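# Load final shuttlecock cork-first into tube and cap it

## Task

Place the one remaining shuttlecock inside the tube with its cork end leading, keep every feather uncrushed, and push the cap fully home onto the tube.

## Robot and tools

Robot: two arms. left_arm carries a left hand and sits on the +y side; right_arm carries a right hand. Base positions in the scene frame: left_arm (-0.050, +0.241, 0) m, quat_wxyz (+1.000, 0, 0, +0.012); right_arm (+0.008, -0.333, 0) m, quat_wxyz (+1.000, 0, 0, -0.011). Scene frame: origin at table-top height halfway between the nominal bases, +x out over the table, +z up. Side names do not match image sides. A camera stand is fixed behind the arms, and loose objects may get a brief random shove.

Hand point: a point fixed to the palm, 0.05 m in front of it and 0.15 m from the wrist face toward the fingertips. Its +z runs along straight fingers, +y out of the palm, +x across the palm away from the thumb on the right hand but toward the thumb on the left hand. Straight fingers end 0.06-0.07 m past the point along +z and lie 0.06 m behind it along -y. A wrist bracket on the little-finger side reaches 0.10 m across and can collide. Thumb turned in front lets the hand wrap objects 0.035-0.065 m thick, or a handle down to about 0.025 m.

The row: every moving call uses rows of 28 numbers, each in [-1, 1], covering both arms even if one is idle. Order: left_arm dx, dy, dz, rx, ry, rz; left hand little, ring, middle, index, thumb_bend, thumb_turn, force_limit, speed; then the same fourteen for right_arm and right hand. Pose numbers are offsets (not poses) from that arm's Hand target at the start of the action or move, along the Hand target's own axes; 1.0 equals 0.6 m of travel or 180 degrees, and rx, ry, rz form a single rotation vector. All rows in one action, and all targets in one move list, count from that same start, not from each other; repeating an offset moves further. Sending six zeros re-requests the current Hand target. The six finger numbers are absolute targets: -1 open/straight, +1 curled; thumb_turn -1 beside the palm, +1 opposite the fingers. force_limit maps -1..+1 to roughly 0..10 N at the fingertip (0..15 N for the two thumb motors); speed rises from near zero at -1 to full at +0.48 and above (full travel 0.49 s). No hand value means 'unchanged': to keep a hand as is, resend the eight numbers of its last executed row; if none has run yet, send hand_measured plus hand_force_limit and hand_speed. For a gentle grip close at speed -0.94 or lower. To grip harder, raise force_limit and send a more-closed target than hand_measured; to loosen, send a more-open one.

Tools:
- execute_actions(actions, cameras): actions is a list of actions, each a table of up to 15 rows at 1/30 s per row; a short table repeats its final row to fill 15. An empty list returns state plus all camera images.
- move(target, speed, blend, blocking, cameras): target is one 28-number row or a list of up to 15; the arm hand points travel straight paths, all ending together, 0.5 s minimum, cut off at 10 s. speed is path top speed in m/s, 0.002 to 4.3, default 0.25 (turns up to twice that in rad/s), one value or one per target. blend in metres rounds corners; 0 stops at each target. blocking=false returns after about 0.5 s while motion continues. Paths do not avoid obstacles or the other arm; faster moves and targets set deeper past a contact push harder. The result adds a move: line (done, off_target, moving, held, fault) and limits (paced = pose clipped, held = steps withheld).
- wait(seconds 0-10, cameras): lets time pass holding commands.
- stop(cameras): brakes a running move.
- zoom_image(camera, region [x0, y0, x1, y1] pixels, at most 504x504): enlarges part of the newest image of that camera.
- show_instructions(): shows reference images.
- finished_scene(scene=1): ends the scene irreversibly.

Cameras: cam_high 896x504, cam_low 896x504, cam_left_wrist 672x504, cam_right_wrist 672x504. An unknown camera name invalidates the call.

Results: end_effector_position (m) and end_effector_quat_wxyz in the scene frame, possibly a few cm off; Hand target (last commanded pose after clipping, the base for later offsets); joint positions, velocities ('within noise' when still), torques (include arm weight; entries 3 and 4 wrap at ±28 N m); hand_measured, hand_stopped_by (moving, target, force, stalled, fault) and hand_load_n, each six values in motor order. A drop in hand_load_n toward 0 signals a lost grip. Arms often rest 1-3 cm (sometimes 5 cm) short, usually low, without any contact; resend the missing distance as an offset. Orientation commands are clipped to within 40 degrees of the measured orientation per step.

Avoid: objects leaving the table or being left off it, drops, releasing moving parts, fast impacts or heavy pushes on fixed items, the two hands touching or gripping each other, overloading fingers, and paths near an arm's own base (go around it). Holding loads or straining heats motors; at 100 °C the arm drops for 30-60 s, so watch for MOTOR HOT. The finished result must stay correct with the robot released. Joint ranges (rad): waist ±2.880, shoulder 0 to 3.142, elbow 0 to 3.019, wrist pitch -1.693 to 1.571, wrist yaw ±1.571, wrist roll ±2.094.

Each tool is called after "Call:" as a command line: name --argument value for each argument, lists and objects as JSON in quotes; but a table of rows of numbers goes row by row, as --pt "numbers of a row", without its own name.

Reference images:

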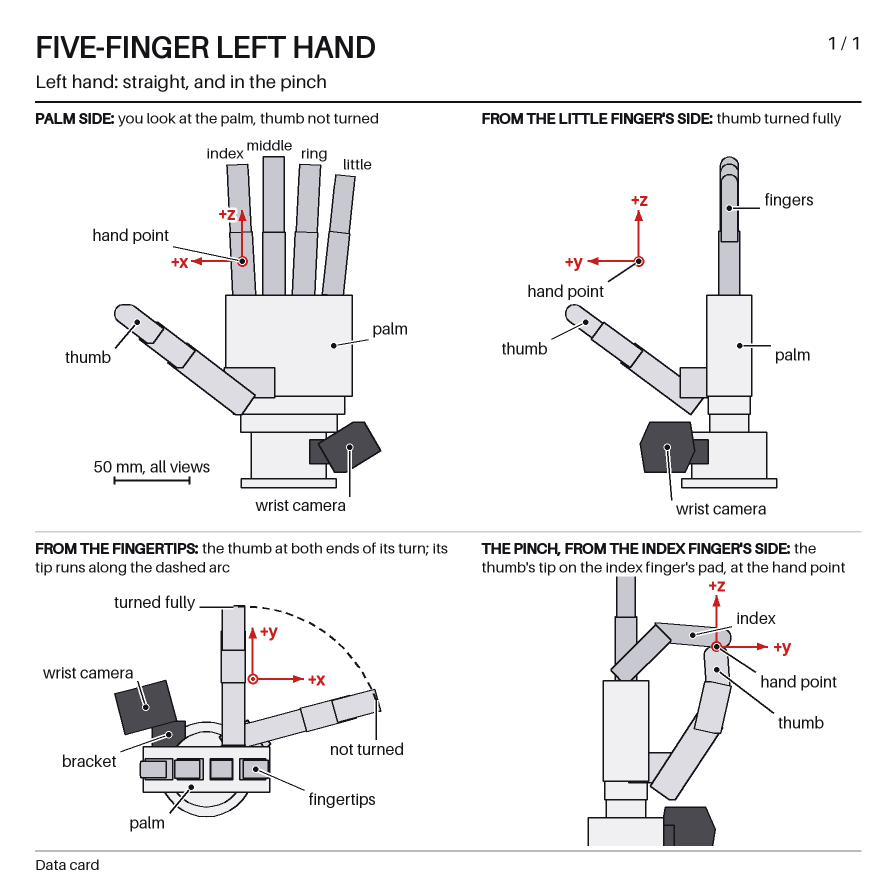

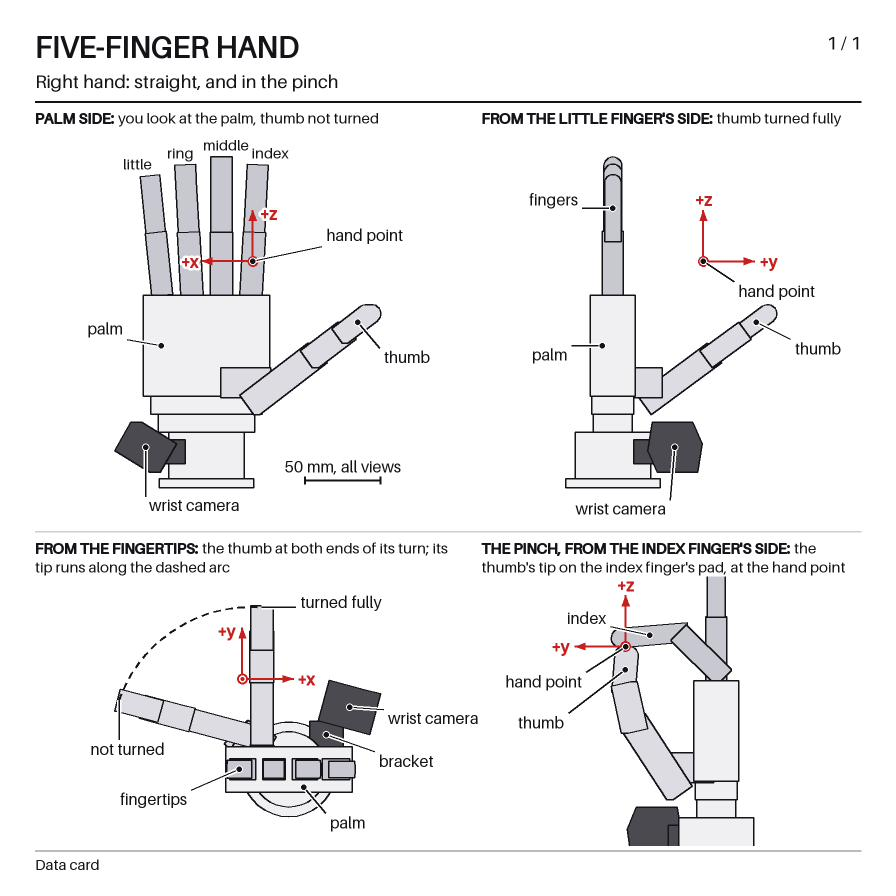

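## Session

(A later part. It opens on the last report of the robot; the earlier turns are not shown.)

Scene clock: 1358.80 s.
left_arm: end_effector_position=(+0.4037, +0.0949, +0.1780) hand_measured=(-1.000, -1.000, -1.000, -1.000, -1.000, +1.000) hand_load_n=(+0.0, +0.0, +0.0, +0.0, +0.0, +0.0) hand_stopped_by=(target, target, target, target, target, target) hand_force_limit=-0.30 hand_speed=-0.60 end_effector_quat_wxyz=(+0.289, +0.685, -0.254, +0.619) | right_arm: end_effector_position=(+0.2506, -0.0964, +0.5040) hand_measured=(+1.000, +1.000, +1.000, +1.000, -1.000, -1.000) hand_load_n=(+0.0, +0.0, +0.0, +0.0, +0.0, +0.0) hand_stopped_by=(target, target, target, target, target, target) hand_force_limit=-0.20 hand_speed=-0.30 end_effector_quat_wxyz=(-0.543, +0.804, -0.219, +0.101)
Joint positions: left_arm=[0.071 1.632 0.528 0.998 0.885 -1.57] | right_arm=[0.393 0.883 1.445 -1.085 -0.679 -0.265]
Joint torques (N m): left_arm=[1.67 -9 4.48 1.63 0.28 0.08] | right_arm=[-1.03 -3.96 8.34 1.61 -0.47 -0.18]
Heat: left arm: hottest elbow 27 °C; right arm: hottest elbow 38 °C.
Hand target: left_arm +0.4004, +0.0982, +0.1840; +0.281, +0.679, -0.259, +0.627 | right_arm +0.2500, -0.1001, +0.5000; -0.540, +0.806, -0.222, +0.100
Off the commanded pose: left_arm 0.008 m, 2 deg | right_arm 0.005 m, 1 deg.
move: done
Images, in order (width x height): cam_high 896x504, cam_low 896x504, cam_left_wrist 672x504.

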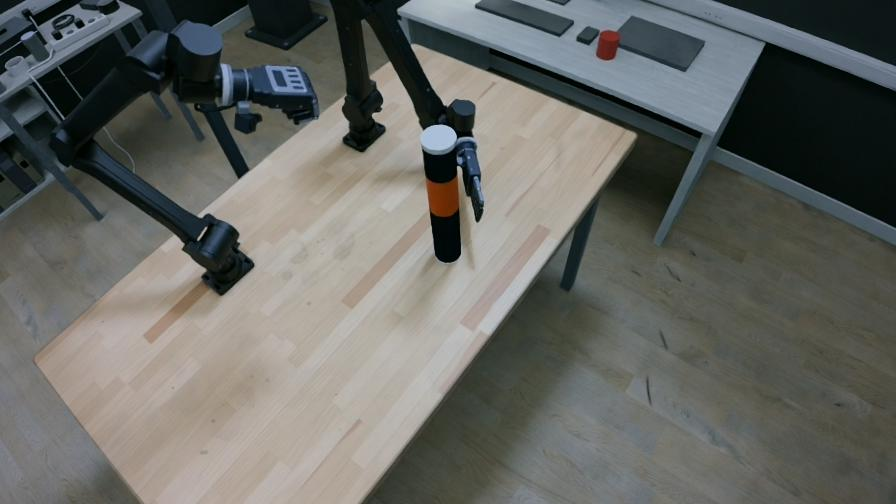

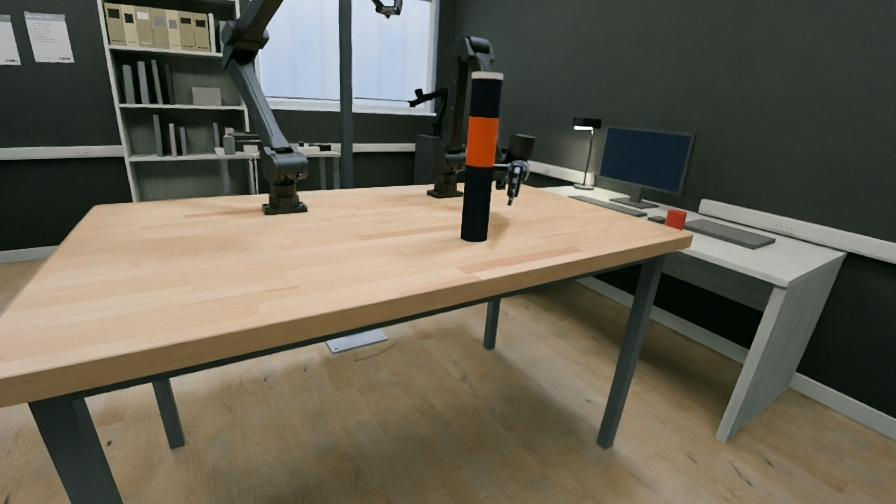

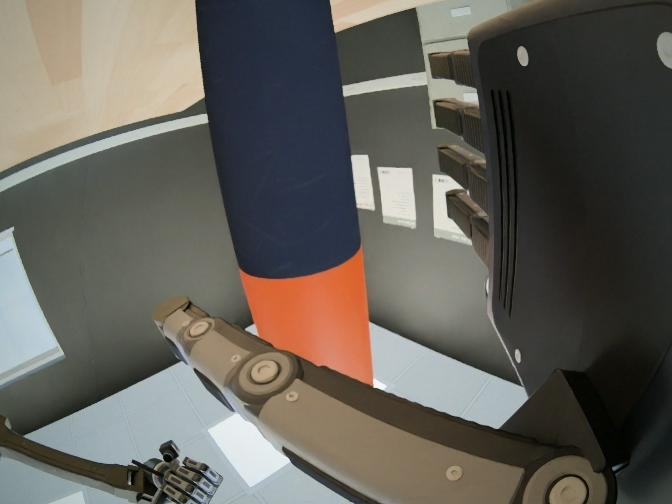

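Call:
move --target '[0,-0.13,-0.12,0,0,0,-1,-1,-1,-1,-1,1,-0.3,-0.6,0,0,0,0,0,0,1,1,1,1,-1,-1,-0.2,-0.3]' --speed 0.1 --cameras '["cam_high","cam_low"]'

Call:
zoom_image --camera "cam_high" --region '[415, 115, 465, 165]'

Call:
zoom_image --camera "cam_low" --region '[460, 55, 510, 105]'

Call:
zoom_image --camera "cam_high" --region '[400, 180, 500, 280]'

Scene clock: 1364.63 s.
left_arm: end_effector_position=(+0.3916, +0.1967, +0.1759) hand_measured=(-1.000, -1.000, -1.000, -1.000, -1.000, +1.000) hand_load_n=(+0.0, +0.0, +0.0, +0.0, +0.0, -0.5) hand_stopped_by=(target, target, target, target, target, target) hand_force_limit=-0.30 hand_speed=-0.60 end_effector_quat_wxyz=(+0.292, +0.686, -0.249, +0.618) | right_arm: end_effector_position=(+0.2506, -0.0964, +0.5040) hand_measured=(+1.000, +1.000, +1.000, +1.000, -1.000, -1.000) hand_load_n=(+0.0, +0.0, +0.0, +0.0, +0.5, +0.0) hand_stopped_by=(target, target, target, target, target, target) hand_force_limit=-0.20 hand_speed=-0.30 end_effector_quat_wxyz=(-0.543, +0.804, -0.219, +0.101)
Joint positions: left_arm=[0.351 1.648 0.562 0.92 1.16 -1.511] | right_arm=[0.393 0.883 1.445 -1.085 -0.679 -0.265]
Joint torques (N m): left_arm=[1.55 -7.12 8.57 0.99 0.37 0.09] | right_arm=[-1.14 -4.07 8.46 1.62 -0.45 -0.19]
Heat: left arm: hottest elbow 27 °C; right arm: hottest elbow 37 °C.
Hand target: left_arm +0.4046, +0.2045, +0.1836; +0.281, +0.679, -0.259, +0.627 | right_arm +0.2500, -0.1001, +0.5000; -0.540, +0.806, -0.222, +0.100
Off the commanded pose: left_arm 0.017 m, 2 deg | right_arm 0.005 m, 1 deg.
move: off_target (left_arm)
Images, in order (width x height): cam_high 896x504, cam_low 896x504.

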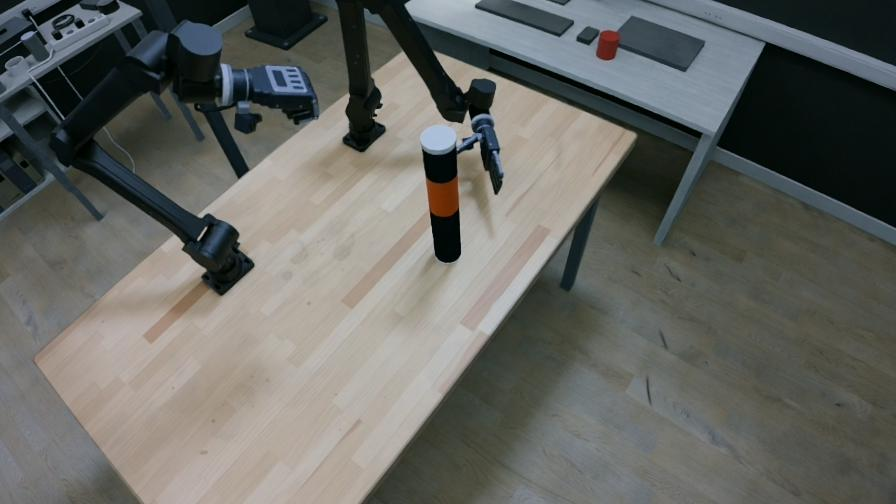

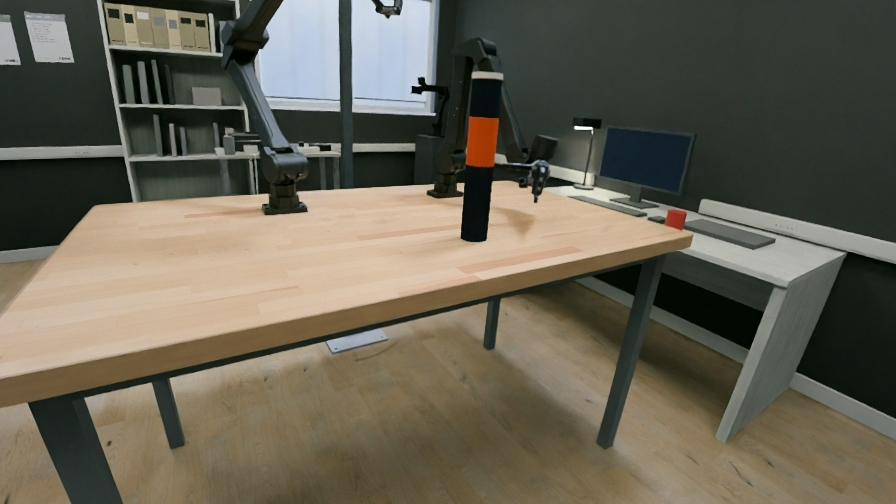

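Scaled by 10.080 from the camera's 896x504 image, which has a finer 1280x720 frame.

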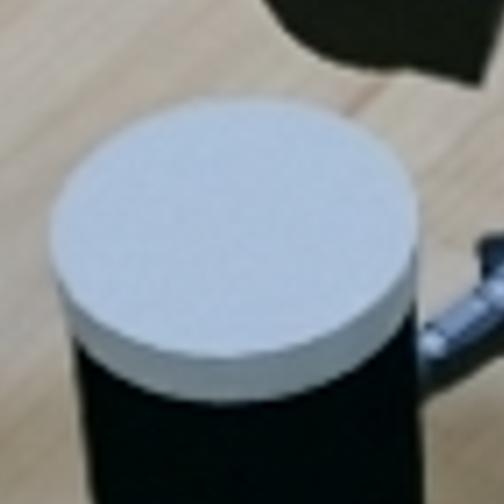

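Scaled by 10.080 from the camera's 896x504 image, which has a finer 1280x720 frame.

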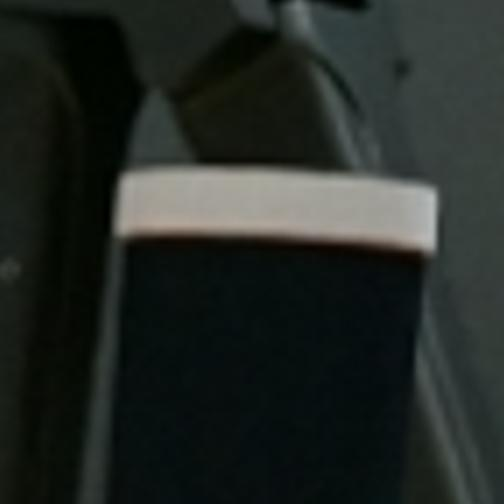

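Scaled by 5.040 from the camera's 896x504 image, which has a finer 1280x720 frame.

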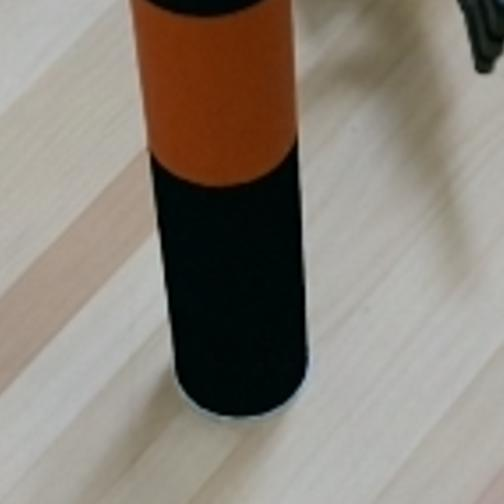

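Call:
finished_scene

The scene is finished: the task was done.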